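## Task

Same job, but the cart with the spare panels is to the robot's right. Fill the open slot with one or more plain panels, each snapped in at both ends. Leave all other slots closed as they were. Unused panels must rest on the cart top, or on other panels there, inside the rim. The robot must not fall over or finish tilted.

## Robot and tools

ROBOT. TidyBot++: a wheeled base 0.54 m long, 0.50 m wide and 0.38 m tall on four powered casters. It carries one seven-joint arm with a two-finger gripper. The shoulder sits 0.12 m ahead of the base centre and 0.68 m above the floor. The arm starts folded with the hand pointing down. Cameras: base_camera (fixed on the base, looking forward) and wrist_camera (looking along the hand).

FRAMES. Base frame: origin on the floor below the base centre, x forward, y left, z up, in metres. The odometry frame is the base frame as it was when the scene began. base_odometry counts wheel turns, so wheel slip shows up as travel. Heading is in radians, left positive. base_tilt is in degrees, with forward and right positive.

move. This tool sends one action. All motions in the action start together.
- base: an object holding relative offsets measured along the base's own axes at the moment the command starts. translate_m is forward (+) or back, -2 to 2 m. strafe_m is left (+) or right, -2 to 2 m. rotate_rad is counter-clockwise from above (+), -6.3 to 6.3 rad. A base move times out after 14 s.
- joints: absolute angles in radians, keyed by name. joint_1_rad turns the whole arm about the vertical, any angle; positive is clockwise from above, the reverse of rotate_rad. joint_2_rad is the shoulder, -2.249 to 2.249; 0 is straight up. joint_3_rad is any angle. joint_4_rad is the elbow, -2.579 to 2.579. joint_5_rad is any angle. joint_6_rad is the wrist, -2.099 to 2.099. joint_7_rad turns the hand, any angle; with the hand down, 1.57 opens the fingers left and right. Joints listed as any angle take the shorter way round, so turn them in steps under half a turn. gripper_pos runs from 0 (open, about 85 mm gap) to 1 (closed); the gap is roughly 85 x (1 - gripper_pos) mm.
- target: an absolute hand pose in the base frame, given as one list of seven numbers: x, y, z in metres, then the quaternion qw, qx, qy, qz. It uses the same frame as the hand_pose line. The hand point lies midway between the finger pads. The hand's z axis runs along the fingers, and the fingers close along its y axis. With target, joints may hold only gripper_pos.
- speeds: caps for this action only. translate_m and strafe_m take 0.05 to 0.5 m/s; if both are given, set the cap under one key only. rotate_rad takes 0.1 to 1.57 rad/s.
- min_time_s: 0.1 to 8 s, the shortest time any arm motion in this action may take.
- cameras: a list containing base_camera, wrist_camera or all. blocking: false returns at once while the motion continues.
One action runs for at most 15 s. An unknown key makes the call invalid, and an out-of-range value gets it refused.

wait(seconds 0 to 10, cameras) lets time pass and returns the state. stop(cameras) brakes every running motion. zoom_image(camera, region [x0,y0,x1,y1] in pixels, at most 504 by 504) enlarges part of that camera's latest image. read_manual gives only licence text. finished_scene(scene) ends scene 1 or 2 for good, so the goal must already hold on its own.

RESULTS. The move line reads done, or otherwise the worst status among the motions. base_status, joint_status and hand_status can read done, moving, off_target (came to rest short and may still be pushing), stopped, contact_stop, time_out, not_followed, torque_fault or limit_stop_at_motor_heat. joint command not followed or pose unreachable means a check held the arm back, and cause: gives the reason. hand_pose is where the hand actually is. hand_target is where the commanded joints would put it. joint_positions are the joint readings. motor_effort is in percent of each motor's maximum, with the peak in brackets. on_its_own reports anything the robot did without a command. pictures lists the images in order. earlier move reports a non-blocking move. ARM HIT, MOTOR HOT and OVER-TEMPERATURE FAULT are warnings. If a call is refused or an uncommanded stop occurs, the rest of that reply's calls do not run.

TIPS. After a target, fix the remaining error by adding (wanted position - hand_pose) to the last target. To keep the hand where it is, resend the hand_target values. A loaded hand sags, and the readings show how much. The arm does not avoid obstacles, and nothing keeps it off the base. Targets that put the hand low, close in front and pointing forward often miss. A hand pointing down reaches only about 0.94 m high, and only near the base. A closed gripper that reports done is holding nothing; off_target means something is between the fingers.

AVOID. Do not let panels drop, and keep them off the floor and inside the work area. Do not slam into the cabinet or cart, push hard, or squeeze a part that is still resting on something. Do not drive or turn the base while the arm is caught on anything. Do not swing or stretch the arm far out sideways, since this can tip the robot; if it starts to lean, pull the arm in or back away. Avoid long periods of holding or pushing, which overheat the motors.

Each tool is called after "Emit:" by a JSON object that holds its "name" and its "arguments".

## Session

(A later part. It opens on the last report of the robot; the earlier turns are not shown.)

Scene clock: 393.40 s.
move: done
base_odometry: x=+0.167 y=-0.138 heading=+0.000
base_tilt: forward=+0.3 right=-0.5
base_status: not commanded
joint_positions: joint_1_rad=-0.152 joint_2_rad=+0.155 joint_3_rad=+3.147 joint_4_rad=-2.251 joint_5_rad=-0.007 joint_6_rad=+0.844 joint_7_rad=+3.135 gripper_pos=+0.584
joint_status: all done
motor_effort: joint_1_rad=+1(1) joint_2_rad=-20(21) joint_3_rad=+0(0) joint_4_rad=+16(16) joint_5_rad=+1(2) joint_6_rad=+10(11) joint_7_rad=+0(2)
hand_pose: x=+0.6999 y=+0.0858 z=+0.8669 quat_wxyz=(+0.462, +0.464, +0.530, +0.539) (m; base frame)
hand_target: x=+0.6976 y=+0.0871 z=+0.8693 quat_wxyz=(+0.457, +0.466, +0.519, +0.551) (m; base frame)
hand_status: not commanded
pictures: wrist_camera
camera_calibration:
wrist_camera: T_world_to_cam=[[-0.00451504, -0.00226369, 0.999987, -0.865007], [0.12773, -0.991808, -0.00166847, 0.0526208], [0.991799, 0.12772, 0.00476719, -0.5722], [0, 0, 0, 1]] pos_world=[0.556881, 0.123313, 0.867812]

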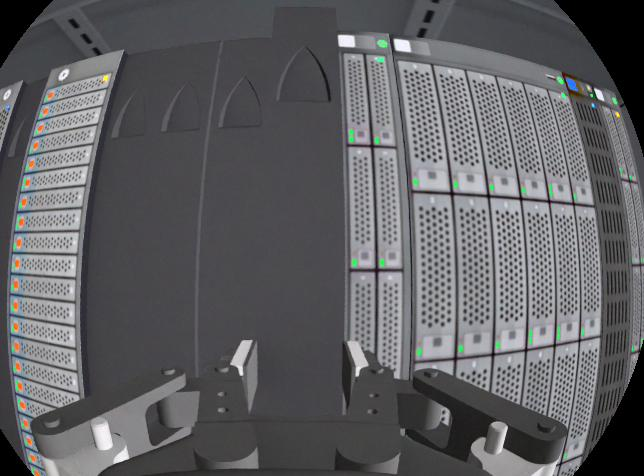

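Emit:
{"name": "move", "arguments": {"joints": {"joint_7_rad": 3.175}, "min_time_s": 1.0, "cameras": ["wrist_camera"]}}

Emit:
{"name": "zoom_image", "arguments": {"camera": "wrist_camera", "region": [200, 35, 240, 75]}}

Emit:
{"name": "zoom_image", "arguments": {"camera": "wrist_camera", "region": [185, 120, 225, 160]}}

Emit:
{"name": "zoom_image", "arguments": {"camera": "wrist_camera", "region": [180, 200, 220, 240]}}

Emit:
{"name": "zoom_image", "arguments": {"camera": "wrist_camera", "region": [180, 290, 220, 330]}}

Emit:
{"name": "zoom_image", "arguments": {"camera": "wrist_camera", "region": [255, 2, 295, 42]}}

Emit:
{"name": "zoom_image", "arguments": {"camera": "wrist_camera", "region": [310, 2, 350, 42]}}

Emit:
{"name": "zoom_image", "arguments": {"camera": "wrist_camera", "region": [390, 170, 430, 210]}}

Emit:
{"name": "zoom_image", "arguments": {"camera": "wrist_camera", "region": [375, 30, 415, 70]}}

Emit:
{"name": "zoom_image", "arguments": {"camera": "wrist_camera", "region": [320, 80, 360, 120]}}

Scene clock: 445.87 s.
move: done
base_odometry: x=+0.167 y=-0.138 heading=+0.000
base_tilt: forward=+0.4 right=-0.5
base_status: not commanded
joint_positions: joint_1_rad=-0.152 joint_2_rad=+0.155 joint_3_rad=+3.147 joint_4_rad=-2.251 joint_5_rad=-0.007 joint_6_rad=+0.844 joint_7_rad=+3.141 gripper_pos=+0.584
joint_status: all done
motor_effort: joint_1_rad=+0(2) joint_2_rad=-21(21) joint_3_rad=+0(0) joint_4_rad=+15(16) joint_5_rad=+1(1) joint_6_rad=+10(10) joint_7_rad=+0(1)
hand_pose: x=+0.6999 y=+0.0858 z=+0.8669 quat_wxyz=(+0.464, +0.463, +0.531, +0.537) (m; base frame)
hand_target: x=+0.6976 y=+0.0871 z=+0.8693 quat_wxyz=(+0.477, +0.447, +0.536, +0.534) (m; base frame)
hand_status: not commanded
pictures: wrist_camera
camera_calibration:
wrist_camera: T_world_to_cam=[[-0.00531851, 0.00328033, 0.99998, -0.864932], [0.127765, -0.991797, 0.00393301, 0.047744], [0.99179, 0.127783, 0.00485577, -0.572278], [0, 0, 0, 1]] pos_world=[0.55688, 0.123317, 0.867506]

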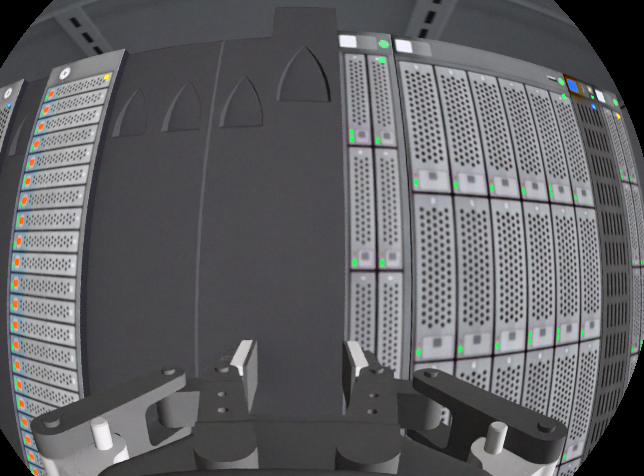

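Scaled by 12.600.

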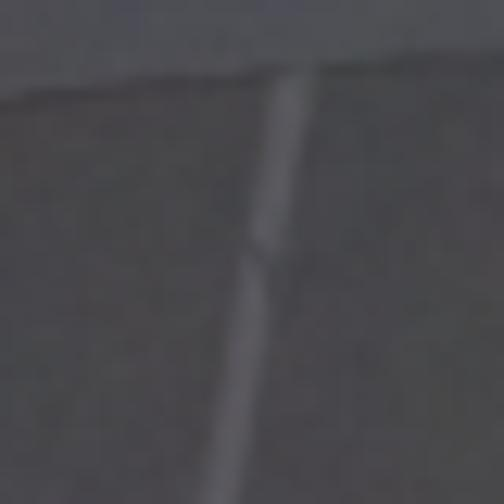

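Scaled by 12.600.

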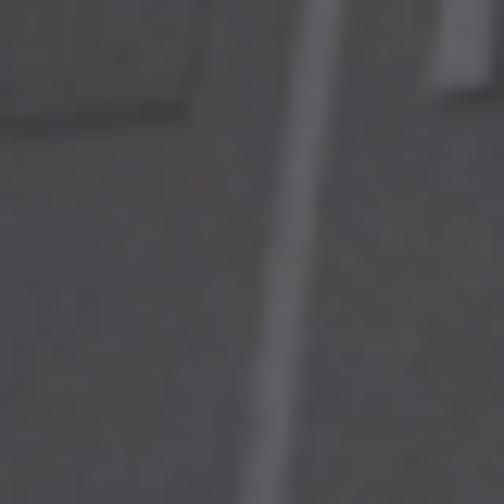

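Scaled by 12.600.

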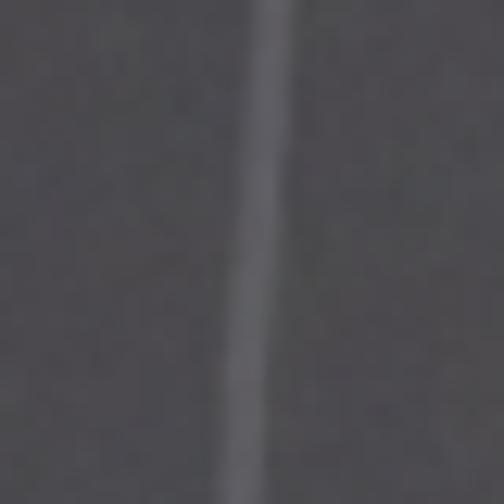

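Scaled by 12.600.

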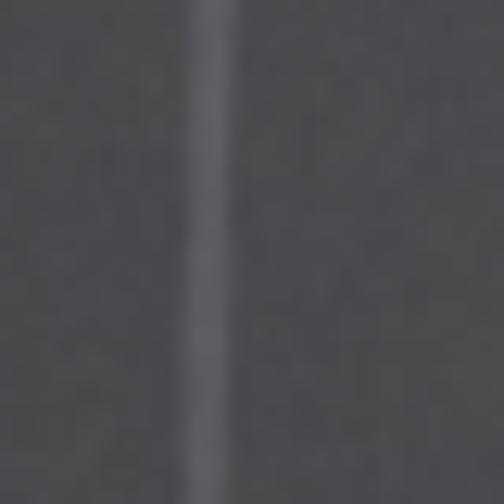

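Scaled by 12.600.

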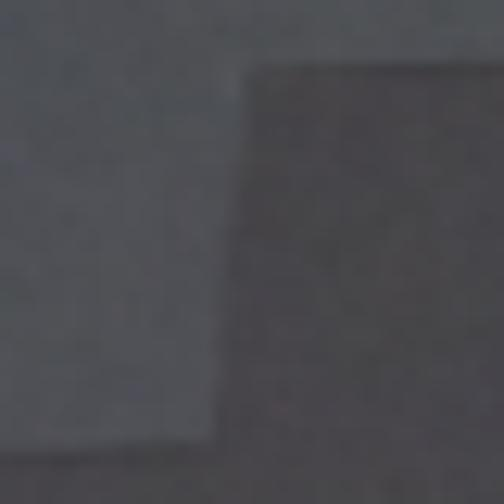

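Scaled by 12.600.

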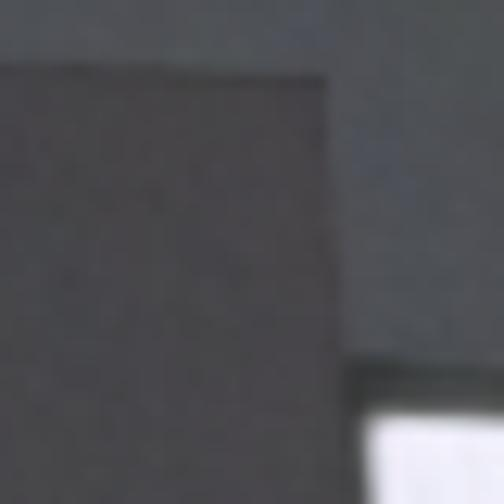

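Scaled by 12.600.

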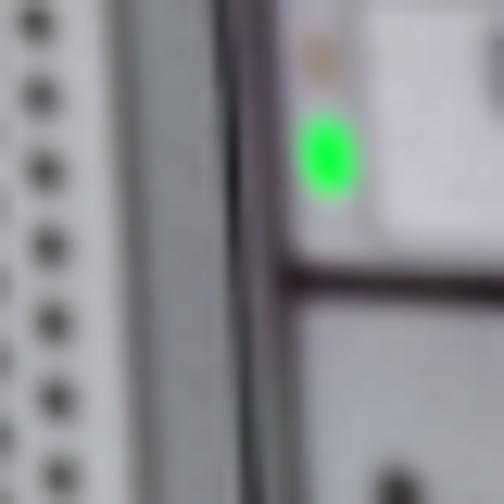

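Scaled by 12.600.

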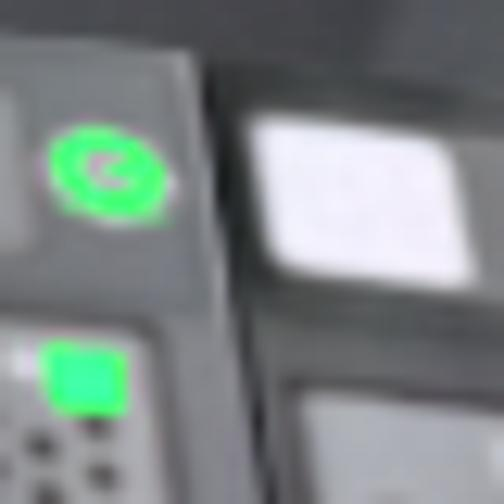

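Scaled by 12.600.

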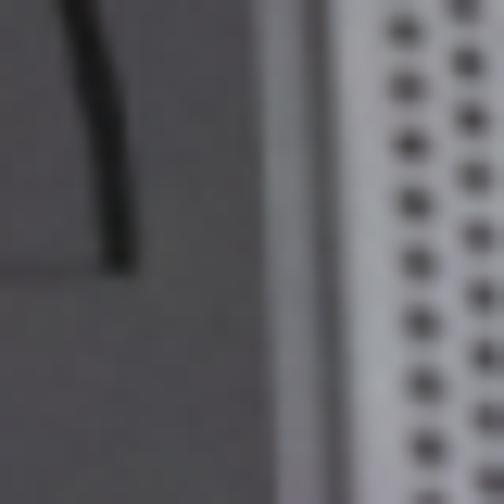

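Emit:
{"name": "move", "arguments": {"base": {"translate_m": 0.011, "strafe_m": 0.0}, "speeds": {"translate_m": 0.05}, "cameras": ["wrist_camera"]}}

Emit:
{"name": "zoom_image", "arguments": {"camera": "wrist_camera", "region": [250, 0, 350, 90]}}

Emit:
{"name": "zoom_image", "arguments": {"camera": "wrist_camera", "region": [325, 170, 365, 210]}}

Emit:
{"name": "zoom_image", "arguments": {"camera": "wrist_camera", "region": [390, 50, 430, 90]}}

Emit:
{"name": "zoom_image", "arguments": {"camera": "wrist_camera", "region": [400, 170, 440, 210]}}

Emit:
{"name": "zoom_image", "arguments": {"camera": "wrist_camera", "region": [400, 260, 440, 300]}}

Scene clock: 489.57 s.
move: done
base_odometry: x=+0.178 y=-0.138 heading=+0.000
base_tilt: forward=+0.4 right=-0.5
base_status: done
joint_positions: joint_1_rad=-0.152 joint_2_rad=+0.155 joint_3_rad=+3.147 joint_4_rad=-2.251 joint_5_rad=-0.007 joint_6_rad=+0.844 joint_7_rad=+3.141 gripper_pos=+0.584
joint_status: not commanded
motor_effort: joint_1_rad=+1(2) joint_2_rad=-21(22) joint_3_rad=+0(1) joint_4_rad=+16(16) joint_5_rad=+1(2) joint_6_rad=+10(11) joint_7_rad=-1(1)
hand_pose: x=+0.6999 y=+0.0858 z=+0.8669 quat_wxyz=(+0.464, +0.463, +0.531, +0.537) (m; base frame)
hand_target: x=+0.6976 y=+0.0871 z=+0.8693 quat_wxyz=(+0.477, +0.447, +0.536, +0.534) (m; base frame)
hand_status: not commanded
pictures: wrist_camera
camera_calibration:
wrist_camera: T_world_to_cam=[[-0.00531851, 0.00328033, 0.99998, -0.864932], [0.127765, -0.991797, 0.00393301, 0.047744], [0.99179, 0.127783, 0.00485577, -0.572278], [0, 0, 0, 1]] pos_world=[0.55688, 0.123317, 0.867506]

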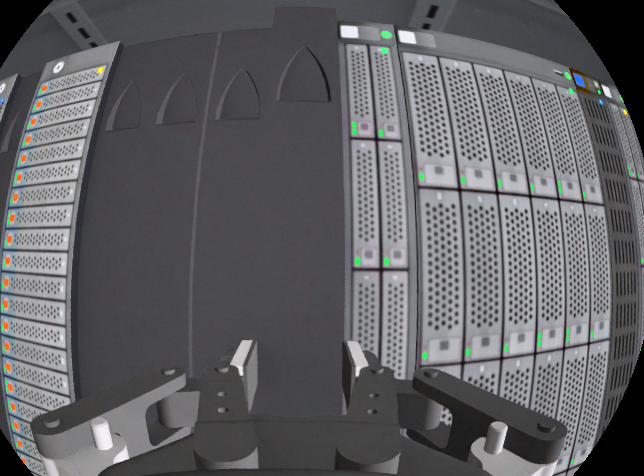

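Scaled by 5.040.

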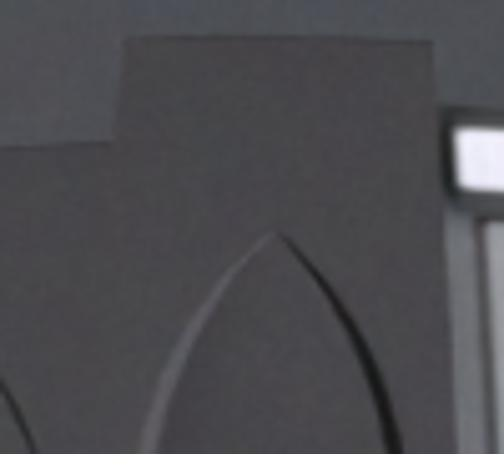

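Scaled by 12.600.

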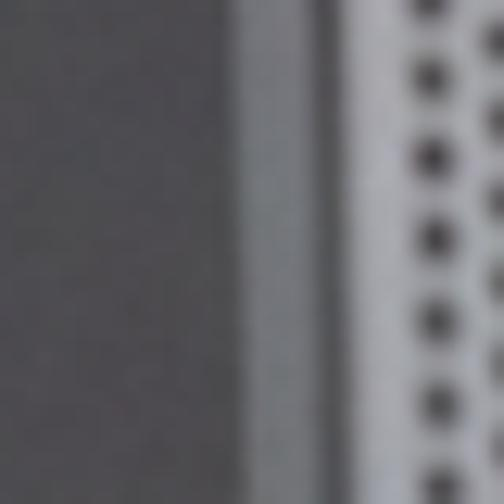

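Scaled by 12.600.

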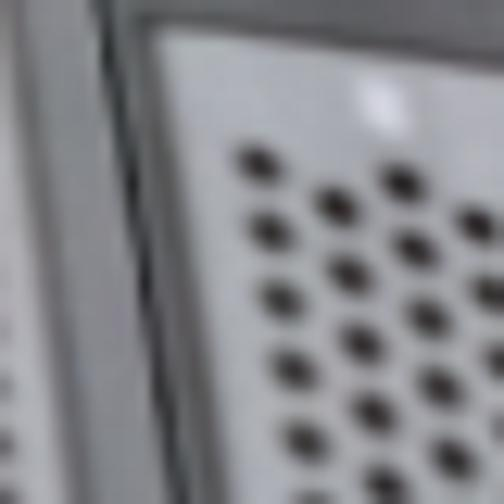

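Scaled by 12.600.

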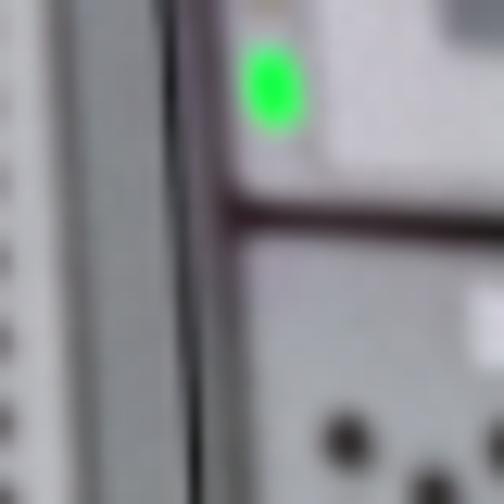

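Scaled by 12.600.

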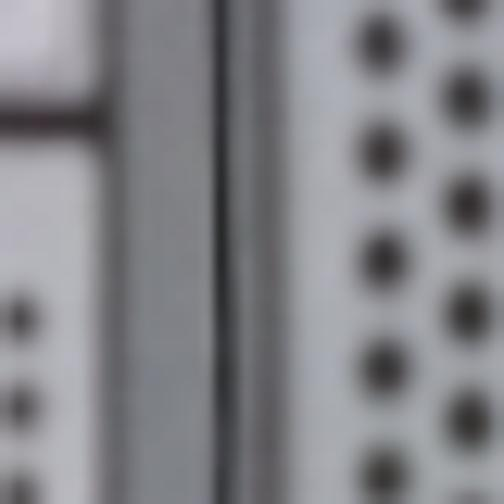

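Emit:
{"name": "move", "arguments": {"base": {"translate_m": 0.007, "strafe_m": 0.0}, "speeds": {"translate_m": 0.05}, "cameras": ["wrist_camera"]}}

Emit:
{"name": "zoom_image", "arguments": {"camera": "wrist_camera", "region": [250, 0, 350, 90]}}

Emit:
{"name": "zoom_image", "arguments": {"camera": "wrist_camera", "region": [180, 10, 280, 110]}}

Emit:
{"name": "zoom_image", "arguments": {"camera": "wrist_camera", "region": [325, 250, 425, 350]}}

Scene clock: 511.73 s.
move: done
base_odometry: x=+0.185 y=-0.138 heading=+0.000
base_tilt: forward=+0.4 right=-0.5
base_status: done
joint_positions: joint_1_rad=-0.152 joint_2_rad=+0.155 joint_3_rad=+3.147 joint_4_rad=-2.251 joint_5_rad=-0.007 joint_6_rad=+0.844 joint_7_rad=+3.141 gripper_pos=+0.584
joint_status: not commanded
motor_effort: joint_1_rad=+1(2) joint_2_rad=-20(23) joint_3_rad=+0(1) joint_4_rad=+15(16) joint_5_rad=+1(1) joint_6_rad=+10(11) joint_7_rad=-1(1)
hand_pose: x=+0.6999 y=+0.0858 z=+0.8668 quat_wxyz=(+0.464, +0.463, +0.531, +0.537) (m; base frame)
hand_target: x=+0.6976 y=+0.0871 z=+0.8693 quat_wxyz=(+0.477, +0.447, +0.536, +0.534) (m; base frame)
hand_status: not commanded
pictures: wrist_camera
camera_calibration:
wrist_camera: T_world_to_cam=[[-0.00512011, 0.00330547, 0.999981, -0.864946], [0.127765, -0.991797, 0.0039326, 0.0477443], [0.991791, 0.127783, 0.00465579, -0.572105], [0, 0, 0, 1]] pos_world=[0.55688, 0.123317, 0.867406]

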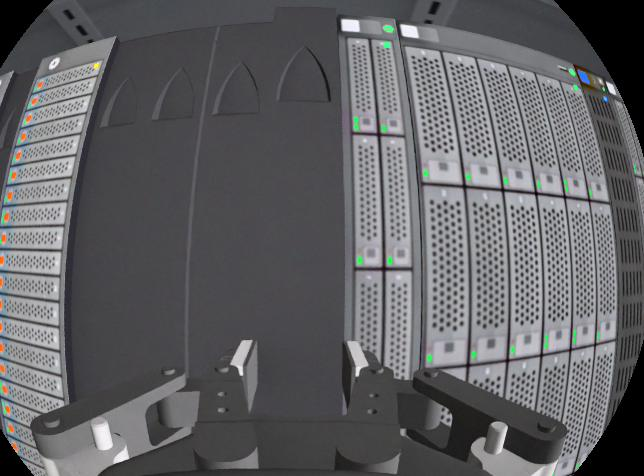

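Scaled by 5.040.

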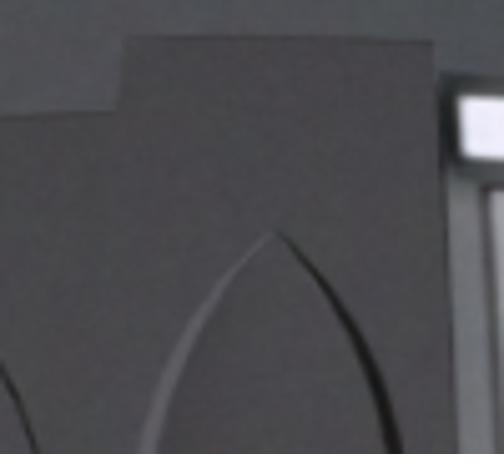

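Scaled by 5.040.

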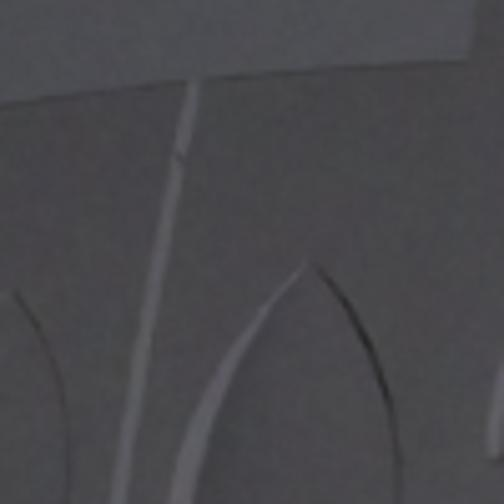

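Scaled by 5.040.

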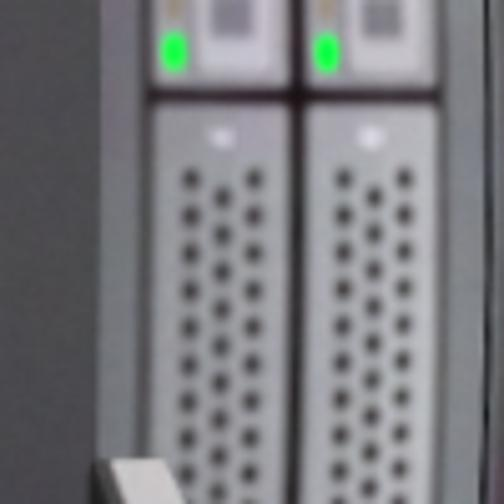

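Emit:
{"name": "move", "arguments": {"base": {"translate_m": 0.006, "strafe_m": 0.0003}, "speeds": {"translate_m": 0.05}, "cameras": ["wrist_camera"]}}

Emit:
{"name": "zoom_image", "arguments": {"camera": "wrist_camera", "region": [250, 0, 350, 90]}}

Emit:
{"name": "zoom_image", "arguments": {"camera": "wrist_camera", "region": [325, 250, 425, 350]}}

Scene clock: 518.37 s.
move: done
base_odometry: x=+0.191 y=-0.138 heading=+0.001
base_tilt: forward=+0.3 right=-0.4
base_status: done
joint_positions: joint_1_rad=-0.152 joint_2_rad=+0.155 joint_3_rad=+3.147 joint_4_rad=-2.251 joint_5_rad=-0.007 joint_6_rad=+0.844 joint_7_rad=+3.141 gripper_pos=+0.584
joint_status: not commanded
motor_effort: joint_1_rad=+1(2) joint_2_rad=-20(23) joint_3_rad=+0(1) joint_4_rad=+16(16) joint_5_rad=+0(1) joint_6_rad=+10(10) joint_7_rad=-1(1)
hand_pose: x=+0.6999 y=+0.0858 z=+0.8667 quat_wxyz=(+0.464, +0.463, +0.531, +0.537) (m; base frame)
hand_target: x=+0.6976 y=+0.0871 z=+0.8693 quat_wxyz=(+0.477, +0.447, +0.536, +0.534) (m; base frame)
hand_status: not commanded
pictures: wrist_camera
camera_calibration:
wrist_camera: T_world_to_cam=[[-0.00502092, 0.00331805, 0.999982, -0.865004], [0.127766, -0.991797, 0.0039324, 0.0477443], [0.991792, 0.127783, 0.00455579, -0.572019], [0, 0, 0, 1]] pos_world=[0.55688, 0.123317, 0.867406]

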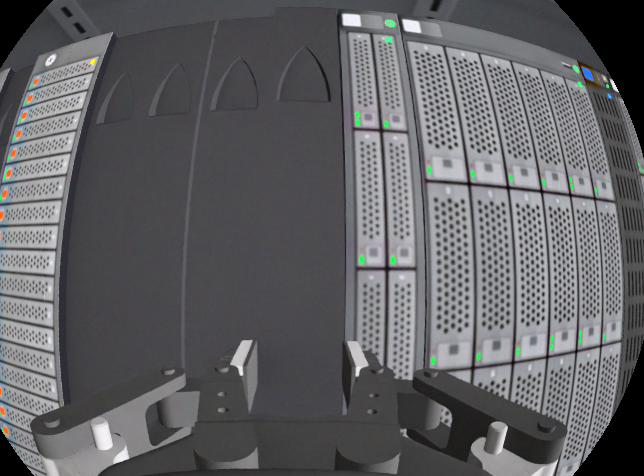

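Scaled by 5.040.

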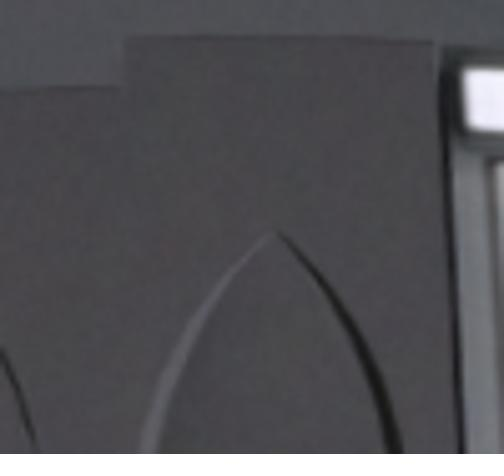

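Scaled by 5.040.

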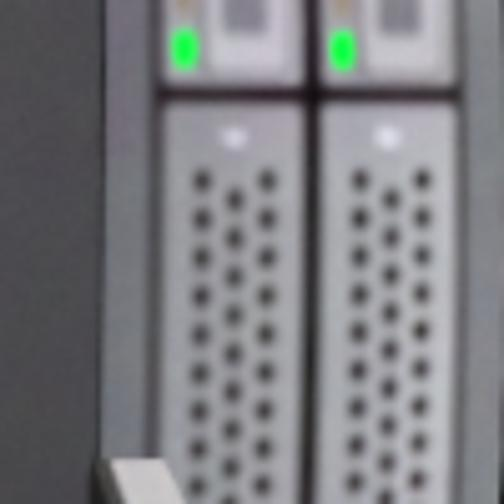

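Emit:
{"name": "move", "arguments": {"base": {"translate_m": 0.005, "strafe_m": 0.0}, "speeds": {"translate_m": 0.05}, "cameras": ["wrist_camera"]}}

Emit:
{"name": "zoom_image", "arguments": {"camera": "wrist_camera", "region": [250, 0, 350, 90]}}

Emit:
{"name": "zoom_image", "arguments": {"camera": "wrist_camera", "region": [325, 250, 425, 350]}}

Scene clock: 522.13 s.
move: done
base_odometry: x=+0.196 y=-0.138 heading=+0.001
base_tilt: forward=+0.3 right=-0.5
base_status: done
joint_positions: joint_1_rad=-0.152 joint_2_rad=+0.155 joint_3_rad=+3.147 joint_4_rad=-2.251 joint_5_rad=-0.007 joint_6_rad=+0.844 joint_7_rad=+3.141 gripper_pos=+0.584
joint_status: not commanded
motor_effort: joint_1_rad=+1(3) joint_2_rad=-20(24) joint_3_rad=+0(1) joint_4_rad=+16(16) joint_5_rad=+0(1) joint_6_rad=+10(11) joint_7_rad=+0(1)
hand_pose: x=+0.6999 y=+0.0858 z=+0.8667 quat_wxyz=(+0.464, +0.463, +0.531, +0.537) (m; base frame)
hand_target: x=+0.6976 y=+0.0871 z=+0.8693 quat_wxyz=(+0.477, +0.447, +0.536, +0.534) (m; base frame)
hand_status: not commanded
pictures: wrist_camera
camera_calibration:
wrist_camera: T_world_to_cam=[[-0.00512011, 0.00330547, 0.999981, -0.864946], [0.127765, -0.991797, 0.0039326, 0.0477443], [0.991791, 0.127783, 0.00465579, -0.572105], [0, 0, 0, 1]] pos_world=[0.55688, 0.123317, 0.867406]

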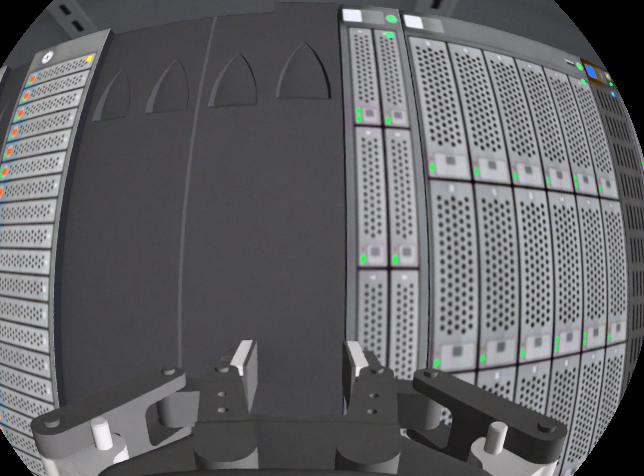

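Scaled by 5.040.

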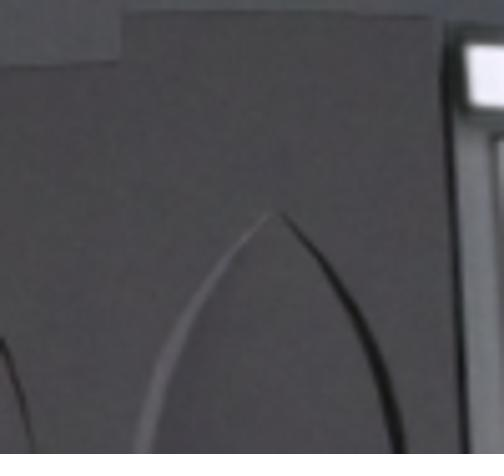

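Scaled by 5.040.

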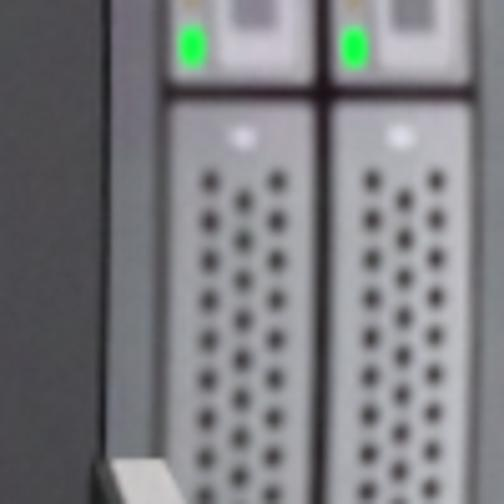

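Emit:
{"name": "zoom_image", "arguments": {"camera": "wrist_camera", "region": [325, 0, 365, 40]}}

Emit:
{"name": "zoom_image", "arguments": {"camera": "wrist_camera", "region": [325, 60, 365, 100]}}

Emit:
{"name": "zoom_image", "arguments": {"camera": "wrist_camera", "region": [325, 150, 365, 190]}}

Emit:
{"name": "zoom_image", "arguments": {"camera": "wrist_camera", "region": [325, 260, 365, 300]}}

Emit:
{"name": "zoom_image", "arguments": {"camera": "wrist_camera", "region": [250, 0, 290, 40]}}

Emit:
{"name": "zoom_image", "arguments": {"camera": "wrist_camera", "region": [240, 100, 280, 140]}}

Emit:
{"name": "zoom_image", "arguments": {"camera": "wrist_camera", "region": [235, 220, 275, 260]}}

Scaled by 12.600.

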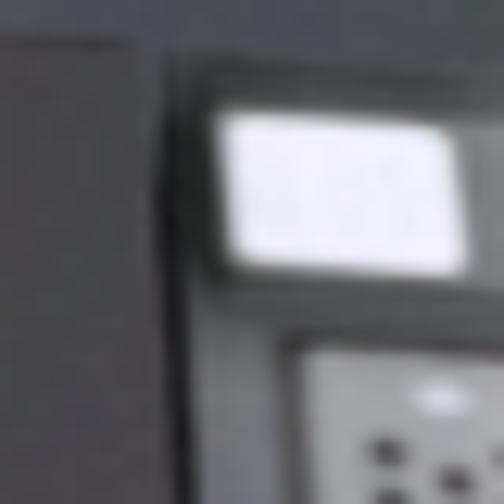

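Scaled by 12.600.

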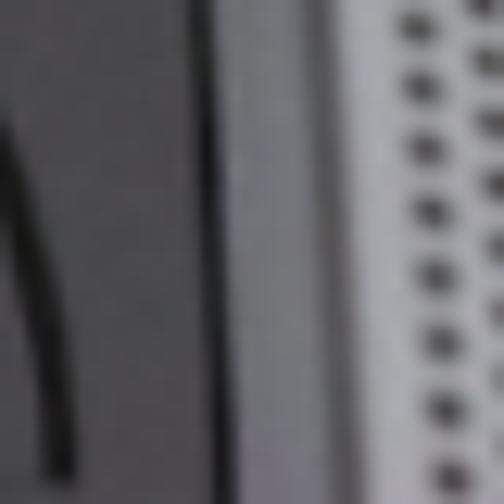

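Scaled by 12.600.

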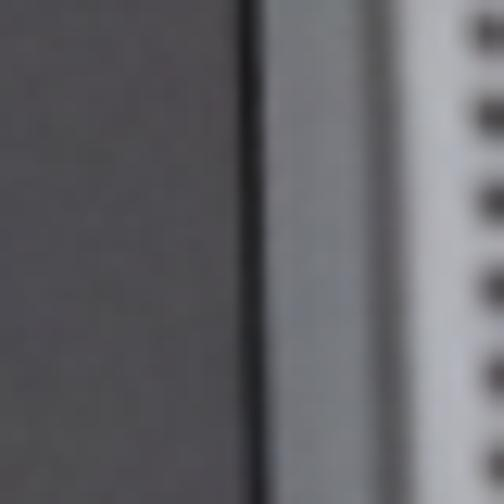

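Scaled by 12.600.

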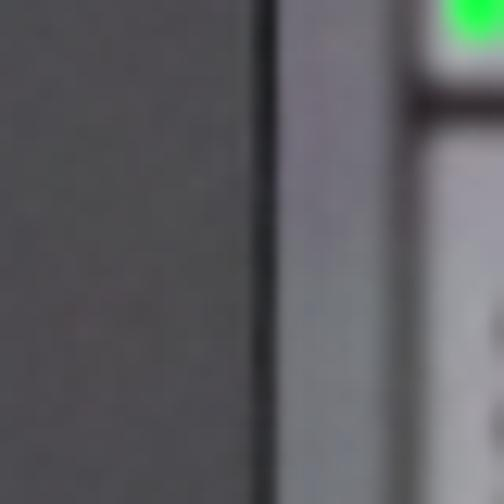

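Scaled by 12.600.

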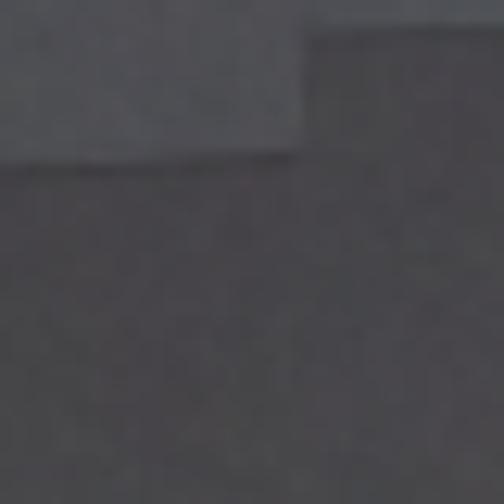

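Scaled by 12.600.

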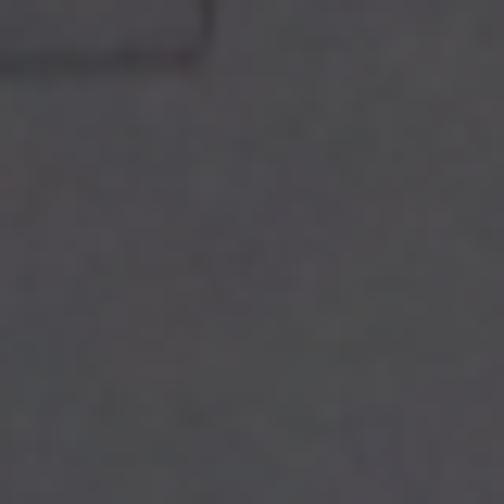

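Scaled by 12.600.

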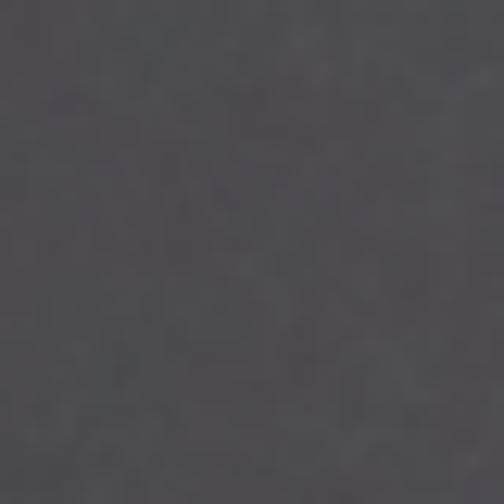

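Emit:
{"name": "move", "arguments": {"base": {"translate_m": -0.007, "strafe_m": 0.0}, "speeds": {"translate_m": 0.05}}}

Emit:
{"name": "move", "arguments": {"joints": {"joint_2_rad": 0.137}, "min_time_s": 1.0, "cameras": ["wrist_camera"]}}

Emit:
{"name": "zoom_image", "arguments": {"camera": "wrist_camera", "region": [250, 0, 350, 90]}}

Emit:
{"name": "zoom_image", "arguments": {"camera": "wrist_camera", "region": [325, 60, 365, 100]}}

Emit:
{"name": "zoom_image", "arguments": {"camera": "wrist_camera", "region": [325, 260, 365, 300]}}

Scene clock: 566.10 s.
move: done
base_odometry: x=+0.189 y=-0.138 heading=+0.001
base_tilt: forward=+0.4 right=-0.5
base_status: done
joint_positions: joint_1_rad=-0.152 joint_2_rad=+0.155 joint_3_rad=+3.147 joint_4_rad=-2.251 joint_5_rad=-0.007 joint_6_rad=+0.844 joint_7_rad=+3.141 gripper_pos=+0.584
joint_status: not commanded
motor_effort: joint_1_rad=+0(1) joint_2_rad=-20(23) joint_3_rad=+0(1) joint_4_rad=+15(16) joint_5_rad=+1(1) joint_6_rad=+10(11) joint_7_rad=+0(2)
hand_pose: x=+0.6999 y=+0.0858 z=+0.8669 quat_wxyz=(+0.464, +0.463, +0.531, +0.537) (m; base frame)
hand_target: x=+0.6976 y=+0.0871 z=+0.8693 quat_wxyz=(+0.477, +0.447, +0.536, +0.534) (m; base frame)
hand_status: not commanded
pictures: none

Scene clock: 567.40 s.
move: done
base_odometry: x=+0.189 y=-0.138 heading=+0.001
base_tilt: forward=+0.3 right=-0.5
base_status: not commanded
joint_positions: joint_1_rad=-0.152 joint_2_rad=+0.155 joint_3_rad=+3.147 joint_4_rad=-2.251 joint_5_rad=-0.007 joint_6_rad=+0.844 joint_7_rad=+3.141 gripper_pos=+0.584
joint_status: all done
motor_effort: joint_1_rad=+0(1) joint_2_rad=-20(22) joint_3_rad=+0(0) joint_4_rad=+15(16) joint_5_rad=+1(1) joint_6_rad=+10(10) joint_7_rad=-1(1)
hand_pose: x=+0.6998 y=+0.0858 z=+0.8669 quat_wxyz=(+0.464, +0.463, +0.531, +0.537) (m; base frame)
hand_target: x=+0.6936 y=+0.0865 z=+0.8816 quat_wxyz=(+0.482, +0.442, +0.530, +0.539) (m; base frame)
hand_status: not commanded
pictures: wrist_camera
camera_calibration:
wrist_camera: T_world_to_cam=[[-0.00541771, 0.00326776, 0.99998, -0.864874], [0.127764, -0.991797, 0.00393322, 0.0477441], [0.99179, 0.127783, 0.00495576, -0.572365], [0, 0, 0, 1]] pos_world=[0.55688, 0.123317, 0.867506]

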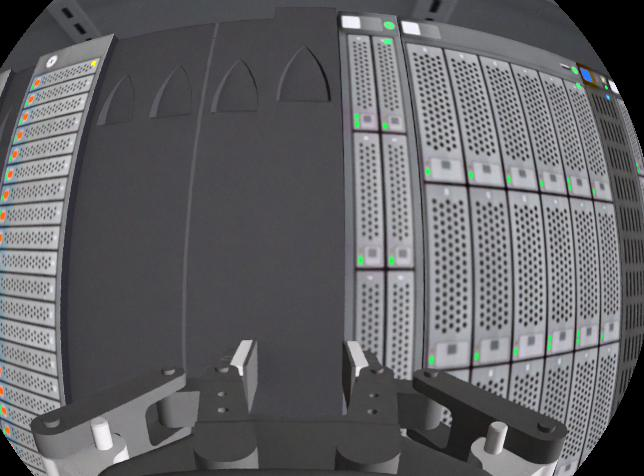

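Scaled by 5.040.

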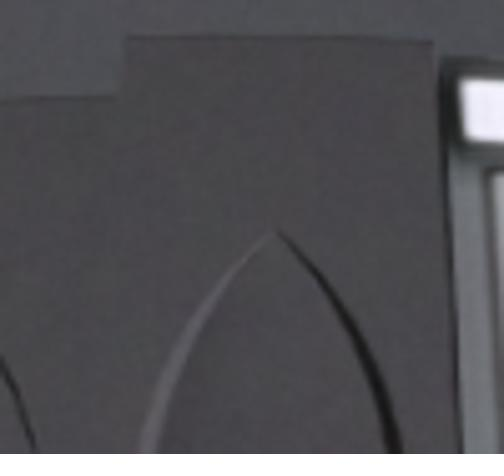

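Scaled by 12.600.

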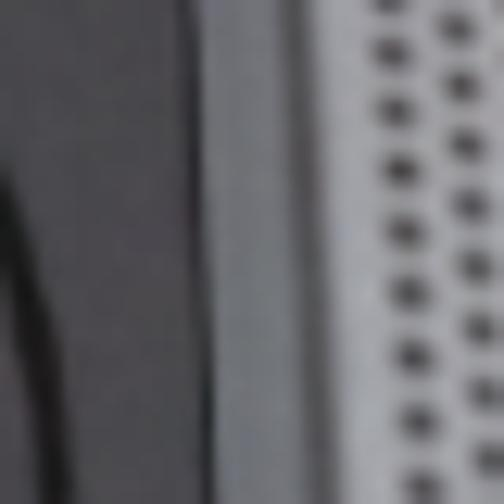

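Scaled by 12.600.

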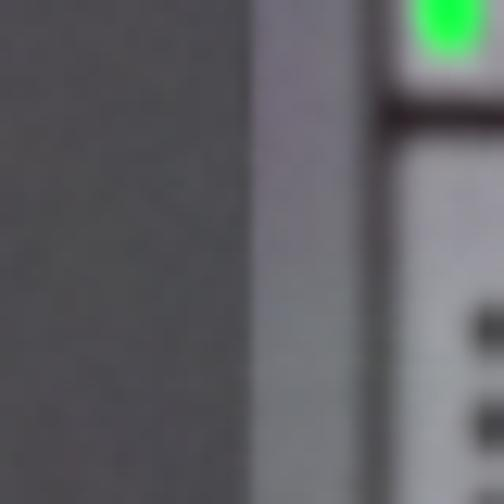

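Emit:
{"name": "move", "arguments": {"joints": {"joint_2_rad": 0.1335}, "min_time_s": 1.0}}

Scene clock: 575.60 s.
move: done
base_odometry: x=+0.189 y=-0.138 heading=+0.001
base_tilt: forward=+0.4 right=-0.5
base_status: not commanded
joint_positions: joint_1_rad=-0.152 joint_2_rad=+0.155 joint_3_rad=+3.147 joint_4_rad=-2.251 joint_5_rad=-0.007 joint_6_rad=+0.844 joint_7_rad=+3.141 gripper_pos=+0.584
joint_status: all done
motor_effort: joint_1_rad=+0(2) joint_2_rad=-21(22) joint_3_rad=+0(0) joint_4_rad=+15(16) joint_5_rad=+1(1) joint_6_rad=+9(10) joint_7_rad=-1(1)
hand_pose: x=+0.6998 y=+0.0858 z=+0.8671 quat_wxyz=(+0.464, +0.463, +0.531, +0.538) (m; base frame)
hand_target: x=+0.6929 y=+0.0864 z=+0.8836 quat_wxyz=(+0.483, +0.441, +0.529, +0.540) (m; base frame)
hand_status: not commanded
pictures: none

Emit:
{"name": "move", "arguments": {"joints": {"joint_2_rad": 0.1324}, "min_time_s": 1.0}}

Scene clock: 579.37 s.
move: done
base_odometry: x=+0.189 y=-0.138 heading=+0.001
base_tilt: forward=+0.3 right=-0.5
base_status: not commanded
joint_positions: joint_1_rad=-0.152 joint_2_rad=+0.154 joint_3_rad=+3.147 joint_4_rad=-2.251 joint_5_rad=-0.007 joint_6_rad=+0.844 joint_7_rad=+3.141 gripper_pos=+0.584
joint_status: all done
motor_effort: joint_1_rad=+0(1) joint_2_rad=-21(22) joint_3_rad=+0(0) joint_4_rad=+16(16) joint_5_rad=+1(1) joint_6_rad=+10(11) joint_7_rad=+0(1)
hand_pose: x=+0.6996 y=+0.0858 z=+0.8676 quat_wxyz=(+0.464, +0.463, +0.530, +0.538) (m; base frame)
hand_target: x=+0.6927 y=+0.0863 z=+0.8842 quat_wxyz=(+0.483, +0.441, +0.529, +0.541) (m; base frame)
hand_status: not commanded
pictures: none

Emit:
{"name": "move", "arguments": {"base": {"translate_m": 0.007, "strafe_m": 0.0}, "speeds": {"translate_m": 0.05}, "cameras": ["wrist_camera"]}}

Emit:
{"name": "zoom_image", "arguments": {"camera": "wrist_camera", "region": [250, 0, 350, 90]}}

Emit:
{"name": "zoom_image", "arguments": {"camera": "wrist_camera", "region": [325, 60, 365, 100]}}

Emit:
{"name": "zoom_image", "arguments": {"camera": "wrist_camera", "region": [325, 260, 365, 300]}}

Scene clock: 584.07 s.
move: done
base_odometry: x=+0.196 y=-0.138 heading=+0.001
base_tilt: forward=+0.3 right=-0.5
base_status: done
joint_positions: joint_1_rad=-0.152 joint_2_rad=+0.152 joint_3_rad=+3.147 joint_4_rad=-2.252 joint_5_rad=-0.007 joint_6_rad=+0.844 joint_7_rad=+3.141 gripper_pos=+0.584
joint_status: not commanded
motor_effort: joint_1_rad=+0(1) joint_2_rad=-22(23) joint_3_rad=+0(1) joint_4_rad=+17(18) joint_5_rad=+0(1) joint_6_rad=+11(13) joint_7_rad=+0(1)
hand_pose: x=+0.6992 y=+0.0857 z=+0.8682 quat_wxyz=(+0.464, +0.462, +0.530, +0.538) (m; base frame)
hand_target: x=+0.6927 y=+0.0863 z=+0.8842 quat_wxyz=(+0.483, +0.441, +0.529, +0.541) (m; base frame)
hand_status: not commanded
pictures: wrist_camera
camera_calibration:
wrist_camera: T_world_to_cam=[[-0.00758739, 0.00289198, 0.999967, -0.864711], [0.127757, -0.991798, 0.00383773, 0.047817], [0.991776, 0.127782, 0.00715569, -0.573565], [0, 0, 0, 1]] pos_world=[0.556178, 0.123217, 0.868603]

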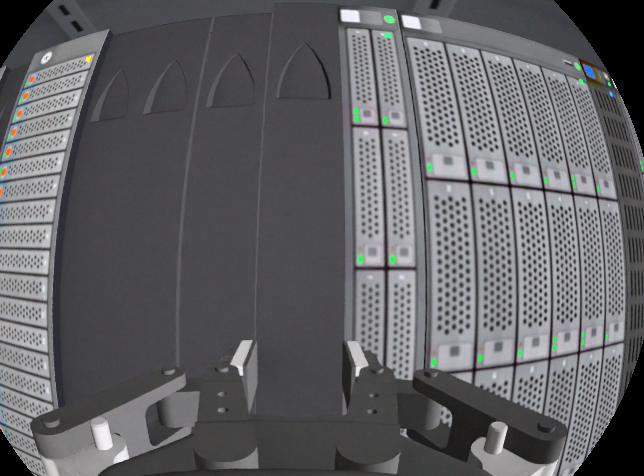

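Scaled by 5.040.

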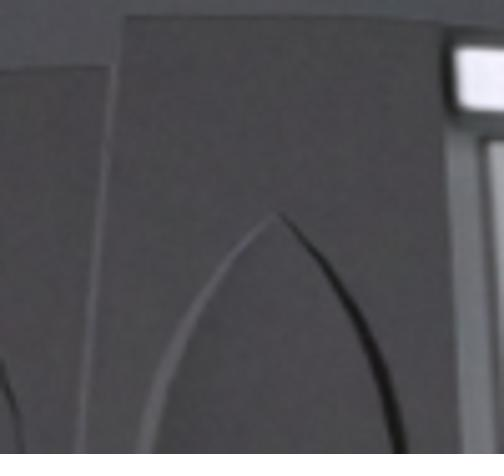

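Scaled by 12.600.

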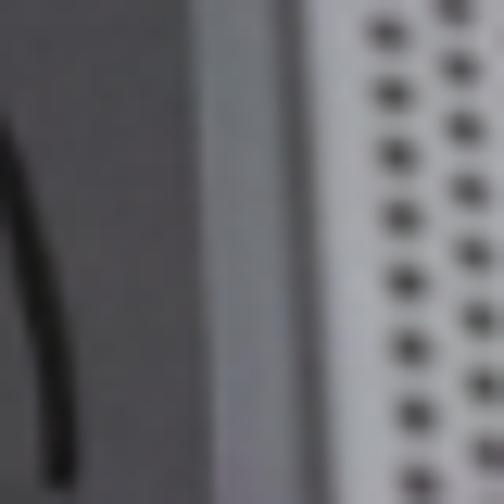

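Scaled by 12.600.

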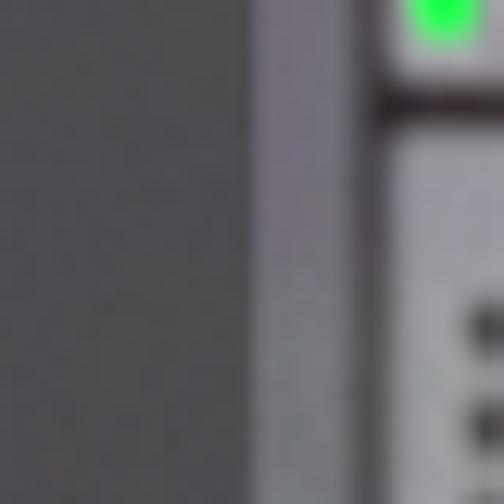

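Emit:
{"name": "move", "arguments": {"base": {"translate_m": -0.007, "strafe_m": 0.0}, "speeds": {"translate_m": 0.05}, "joints": {"joint_2_rad": 0.152}}}

Emit:
{"name": "move", "arguments": {"joints": {"joint_2_rad": 0.1715}, "min_time_s": 1.0}}

Scene clock: 588.20 s.
move: done
base_odometry: x=+0.189 y=-0.138 heading=+0.001
base_tilt: forward=+0.4 right=-0.5
base_status: done
joint_positions: joint_1_rad=-0.152 joint_2_rad=+0.152 joint_3_rad=+3.147 joint_4_rad=-2.252 joint_5_rad=-0.007 joint_6_rad=+0.844 joint_7_rad=+3.141 gripper_pos=+0.584
joint_status: all done
motor_effort: joint_1_rad=+1(1) joint_2_rad=-21(24) joint_3_rad=+0(1) joint_4_rad=+16(18) joint_5_rad=+1(1) joint_6_rad=+10(12) joint_7_rad=-1(1)
hand_pose: x=+0.6992 y=+0.0857 z=+0.8682 quat_wxyz=(+0.464, +0.462, +0.530, +0.538) (m; base frame)
hand_target: x=+0.6965 y=+0.0869 z=+0.8728 quat_wxyz=(+0.479, +0.445, +0.535, +0.536) (m; base frame)
hand_status: not commanded
pictures: none

Scene clock: 589.47 s.
move: done
base_odometry: x=+0.189 y=-0.138 heading=+0.001
base_tilt: forward=+0.3 right=-0.5
base_status: not commanded
joint_positions: joint_1_rad=-0.152 joint_2_rad=+0.152 joint_3_rad=+3.147 joint_4_rad=-2.252 joint_5_rad=-0.007 joint_6_rad=+0.844 joint_7_rad=+3.141 gripper_pos=+0.584
joint_status: all done
motor_effort: joint_1_rad=+0(2) joint_2_rad=-21(22) joint_3_rad=+0(0) joint_4_rad=+16(16) joint_5_rad=+0(1) joint_6_rad=+10(11) joint_7_rad=-1(1)
hand_pose: x=+0.6992 y=+0.0857 z=+0.8682 quat_wxyz=(+0.464, +0.462, +0.530, +0.538) (m; base frame)
hand_target: x=+0.7001 y=+0.0875 z=+0.8614 quat_wxyz=(+0.474, +0.450, +0.540, +0.530) (m; base frame)
hand_status: not commanded
pictures: none

Emit:
{"name": "move", "arguments": {"joints": {"joint_2_rad": 0.1745}, "min_time_s": 1.0}}

Scene clock: 592.07 s.
move: done
base_odometry: x=+0.189 y=-0.138 heading=+0.001
base_tilt: forward=+0.4 right=-0.5
base_status: not commanded
joint_positions: joint_1_rad=-0.152 joint_2_rad=+0.152 joint_3_rad=+3.147 joint_4_rad=-2.252 joint_5_rad=-0.007 joint_6_rad=+0.844 joint_7_rad=+3.141 gripper_pos=+0.584
joint_status: all done
motor_effort: joint_1_rad=+0(2) joint_2_rad=-21(22) joint_3_rad=+0(0) joint_4_rad=+16(16) joint_5_rad=+1(2) joint_6_rad=+10(11) joint_7_rad=+0(1)
hand_pose: x=+0.6992 y=+0.0857 z=+0.8681 quat_wxyz=(+0.464, +0.462, +0.530, +0.538) (m; base frame)
hand_target: x=+0.7006 y=+0.0876 z=+0.8596 quat_wxyz=(+0.473, +0.450, +0.541, +0.530) (m; base frame)
hand_status: not commanded
pictures: none

Emit:
{"name": "move", "arguments": {"joints": {"joint_2_rad": 0.1755}, "min_time_s": 1.0}}

Scene clock: 595.30 s.
move: done
base_odometry: x=+0.189 y=-0.138 heading=+0.001
base_tilt: forward=+0.4 right=-0.5
base_status: not commanded
joint_positions: joint_1_rad=-0.152 joint_2_rad=+0.152 joint_3_rad=+3.147 joint_4_rad=-2.252 joint_5_rad=-0.007 joint_6_rad=+0.844 joint_7_rad=+3.141 gripper_pos=+0.584
joint_status: all done
motor_effort: joint_1_rad=+1(1) joint_2_rad=-21(23) joint_3_rad=+0(1) joint_4_rad=+16(16) joint_5_rad=+1(1) joint_6_rad=+10(11) joint_7_rad=-1(1)
hand_pose: x=+0.6992 y=+0.0857 z=+0.8681 quat_wxyz=(+0.464, +0.462, +0.530, +0.538) (m; base frame)
hand_target: x=+0.7008 y=+0.0876 z=+0.8591 quat_wxyz=(+0.473, +0.451, +0.541, +0.529) (m; base frame)
hand_status: not commanded
pictures: none

Emit:
{"name": "move", "arguments": {"joints": {"joint_2_rad": 0.177}, "min_time_s": 1.0}}

Scene clock: 598.13 s.
move: done
base_odometry: x=+0.189 y=-0.138 heading=+0.001
base_tilt: forward=+0.4 right=-0.5
base_status: not commanded
joint_positions: joint_1_rad=-0.152 joint_2_rad=+0.152 joint_3_rad=+3.147 joint_4_rad=-2.252 joint_5_rad=-0.007 joint_6_rad=+0.844 joint_7_rad=+3.141 gripper_pos=+0.584
joint_status: all done
motor_effort: joint_1_rad=+0(2) joint_2_rad=-21(22) joint_3_rad=+0(0) joint_4_rad=+15(16) joint_5_rad=+0(1) joint_6_rad=+11(11) joint_7_rad=+0(1)
hand_pose: x=+0.6993 y=+0.0857 z=+0.8681 quat_wxyz=(+0.464, +0.462, +0.530, +0.538) (m; base frame)
hand_target: x=+0.7011 y=+0.0877 z=+0.8582 quat_wxyz=(+0.473, +0.451, +0.541, +0.529) (m; base frame)
hand_status: not commanded
pictures: none

Emit:
{"name": "move", "arguments": {"joints": {"joint_2_rad": 0.1785}, "min_time_s": 1.0}}

Emit:
{"name": "move", "arguments": {"joints": {"joint_2_rad": 0.1795}, "min_time_s": 1.0}}

Scene clock: 600.93 s.
move: done
base_odometry: x=+0.189 y=-0.138 heading=+0.001
base_tilt: forward=+0.4 right=-0.5
base_status: not commanded
joint_positions: joint_1_rad=-0.152 joint_2_rad=+0.152 joint_3_rad=+3.147 joint_4_rad=-2.252 joint_5_rad=-0.007 joint_6_rad=+0.844 joint_7_rad=+3.141 gripper_pos=+0.584
joint_status: all done
motor_effort: joint_1_rad=+1(2) joint_2_rad=-21(22) joint_3_rad=+0(0) joint_4_rad=+16(16) joint_5_rad=+1(1) joint_6_rad=+10(11) joint_7_rad=+0(1)
hand_pose: x=+0.6993 y=+0.0857 z=+0.8681 quat_wxyz=(+0.464, +0.462, +0.530, +0.538) (m; base frame)
hand_target: x=+0.7013 y=+0.0877 z=+0.8573 quat_wxyz=(+0.473, +0.451, +0.542, +0.529) (m; base frame)
hand_status: not commanded
pictures: none

Scene clock: 602.20 s.
move: done
base_odometry: x=+0.189 y=-0.138 heading=+0.001
base_tilt: forward=+0.3 right=-0.5
base_status: not commanded
joint_positions: joint_1_rad=-0.152 joint_2_rad=+0.152 joint_3_rad=+3.147 joint_4_rad=-2.252 joint_5_rad=-0.007 joint_6_rad=+0.844 joint_7_rad=+3.141 gripper_pos=+0.584
joint_status: all done
motor_effort: joint_1_rad=+0(2) joint_2_rad=-21(22) joint_3_rad=+0(0) joint_4_rad=+16(16) joint_5_rad=+1(1) joint_6_rad=+10(11) joint_7_rad=-1(1)
hand_pose: x=+0.6993 y=+0.0857 z=+0.8681 quat_wxyz=(+0.464, +0.462, +0.530, +0.538) (m; base frame)
hand_target: x=+0.7015 y=+0.0877 z=+0.8567 quat_wxyz=(+0.472, +0.452, +0.542, +0.528) (m; base frame)
hand_status: not commanded
pictures: none

Emit:
{"name": "move", "arguments": {"joints": {"joint_2_rad": 0.181}, "min_time_s": 1.0}}

Emit:
{"name": "move", "arguments": {"joints": {"joint_2_rad": 0.1825}, "min_time_s": 1.0}}

Scene clock: 605.57 s.
move: done
base_odometry: x=+0.189 y=-0.138 heading=+0.001
base_tilt: forward=+0.4 right=-0.5
base_status: not commanded
joint_positions: joint_1_rad=-0.152 joint_2_rad=+0.152 joint_3_rad=+3.147 joint_4_rad=-2.252 joint_5_rad=-0.007 joint_6_rad=+0.844 joint_7_rad=+3.141 gripper_pos=+0.584
joint_status: all done
motor_effort: joint_1_rad=+1(1) joint_2_rad=-21(22) joint_3_rad=+0(0) joint_4_rad=+16(16) joint_5_rad=+1(1) joint_6_rad=+10(11) joint_7_rad=+0(1)
hand_pose: x=+0.6993 y=+0.0857 z=+0.8681 quat_wxyz=(+0.464, +0.462, +0.530, +0.538) (m; base frame)
hand_target: x=+0.7017 y=+0.0878 z=+0.8558 quat_wxyz=(+0.472, +0.452, +0.543, +0.528) (m; base frame)
hand_status: not commanded
pictures: none

Scene clock: 606.83 s.
move: done
base_odometry: x=+0.189 y=-0.138 heading=+0.001
base_tilt: forward=+0.3 right=-0.5
base_status: not commanded
joint_positions: joint_1_rad=-0.152 joint_2_rad=+0.154 joint_3_rad=+3.147 joint_4_rad=-2.252 joint_5_rad=-0.007 joint_6_rad=+0.844 joint_7_rad=+3.141 gripper_pos=+0.584
joint_status: all done
motor_effort: joint_1_rad=+1(2) joint_2_rad=-20(22) joint_3_rad=+0(0) joint_4_rad=+15(16) joint_5_rad=+1(2) joint_6_rad=+10(11) joint_7_rad=+0(1)
hand_pose: x=+0.6995 y=+0.0858 z=+0.8673 quat_wxyz=(+0.464, +0.463, +0.531, +0.538) (m; base frame)
hand_target: x=+0.7020 y=+0.0878 z=+0.8549 quat_wxyz=(+0.472, +0.452, +0.543, +0.527) (m; base frame)
hand_status: not commanded
pictures: none


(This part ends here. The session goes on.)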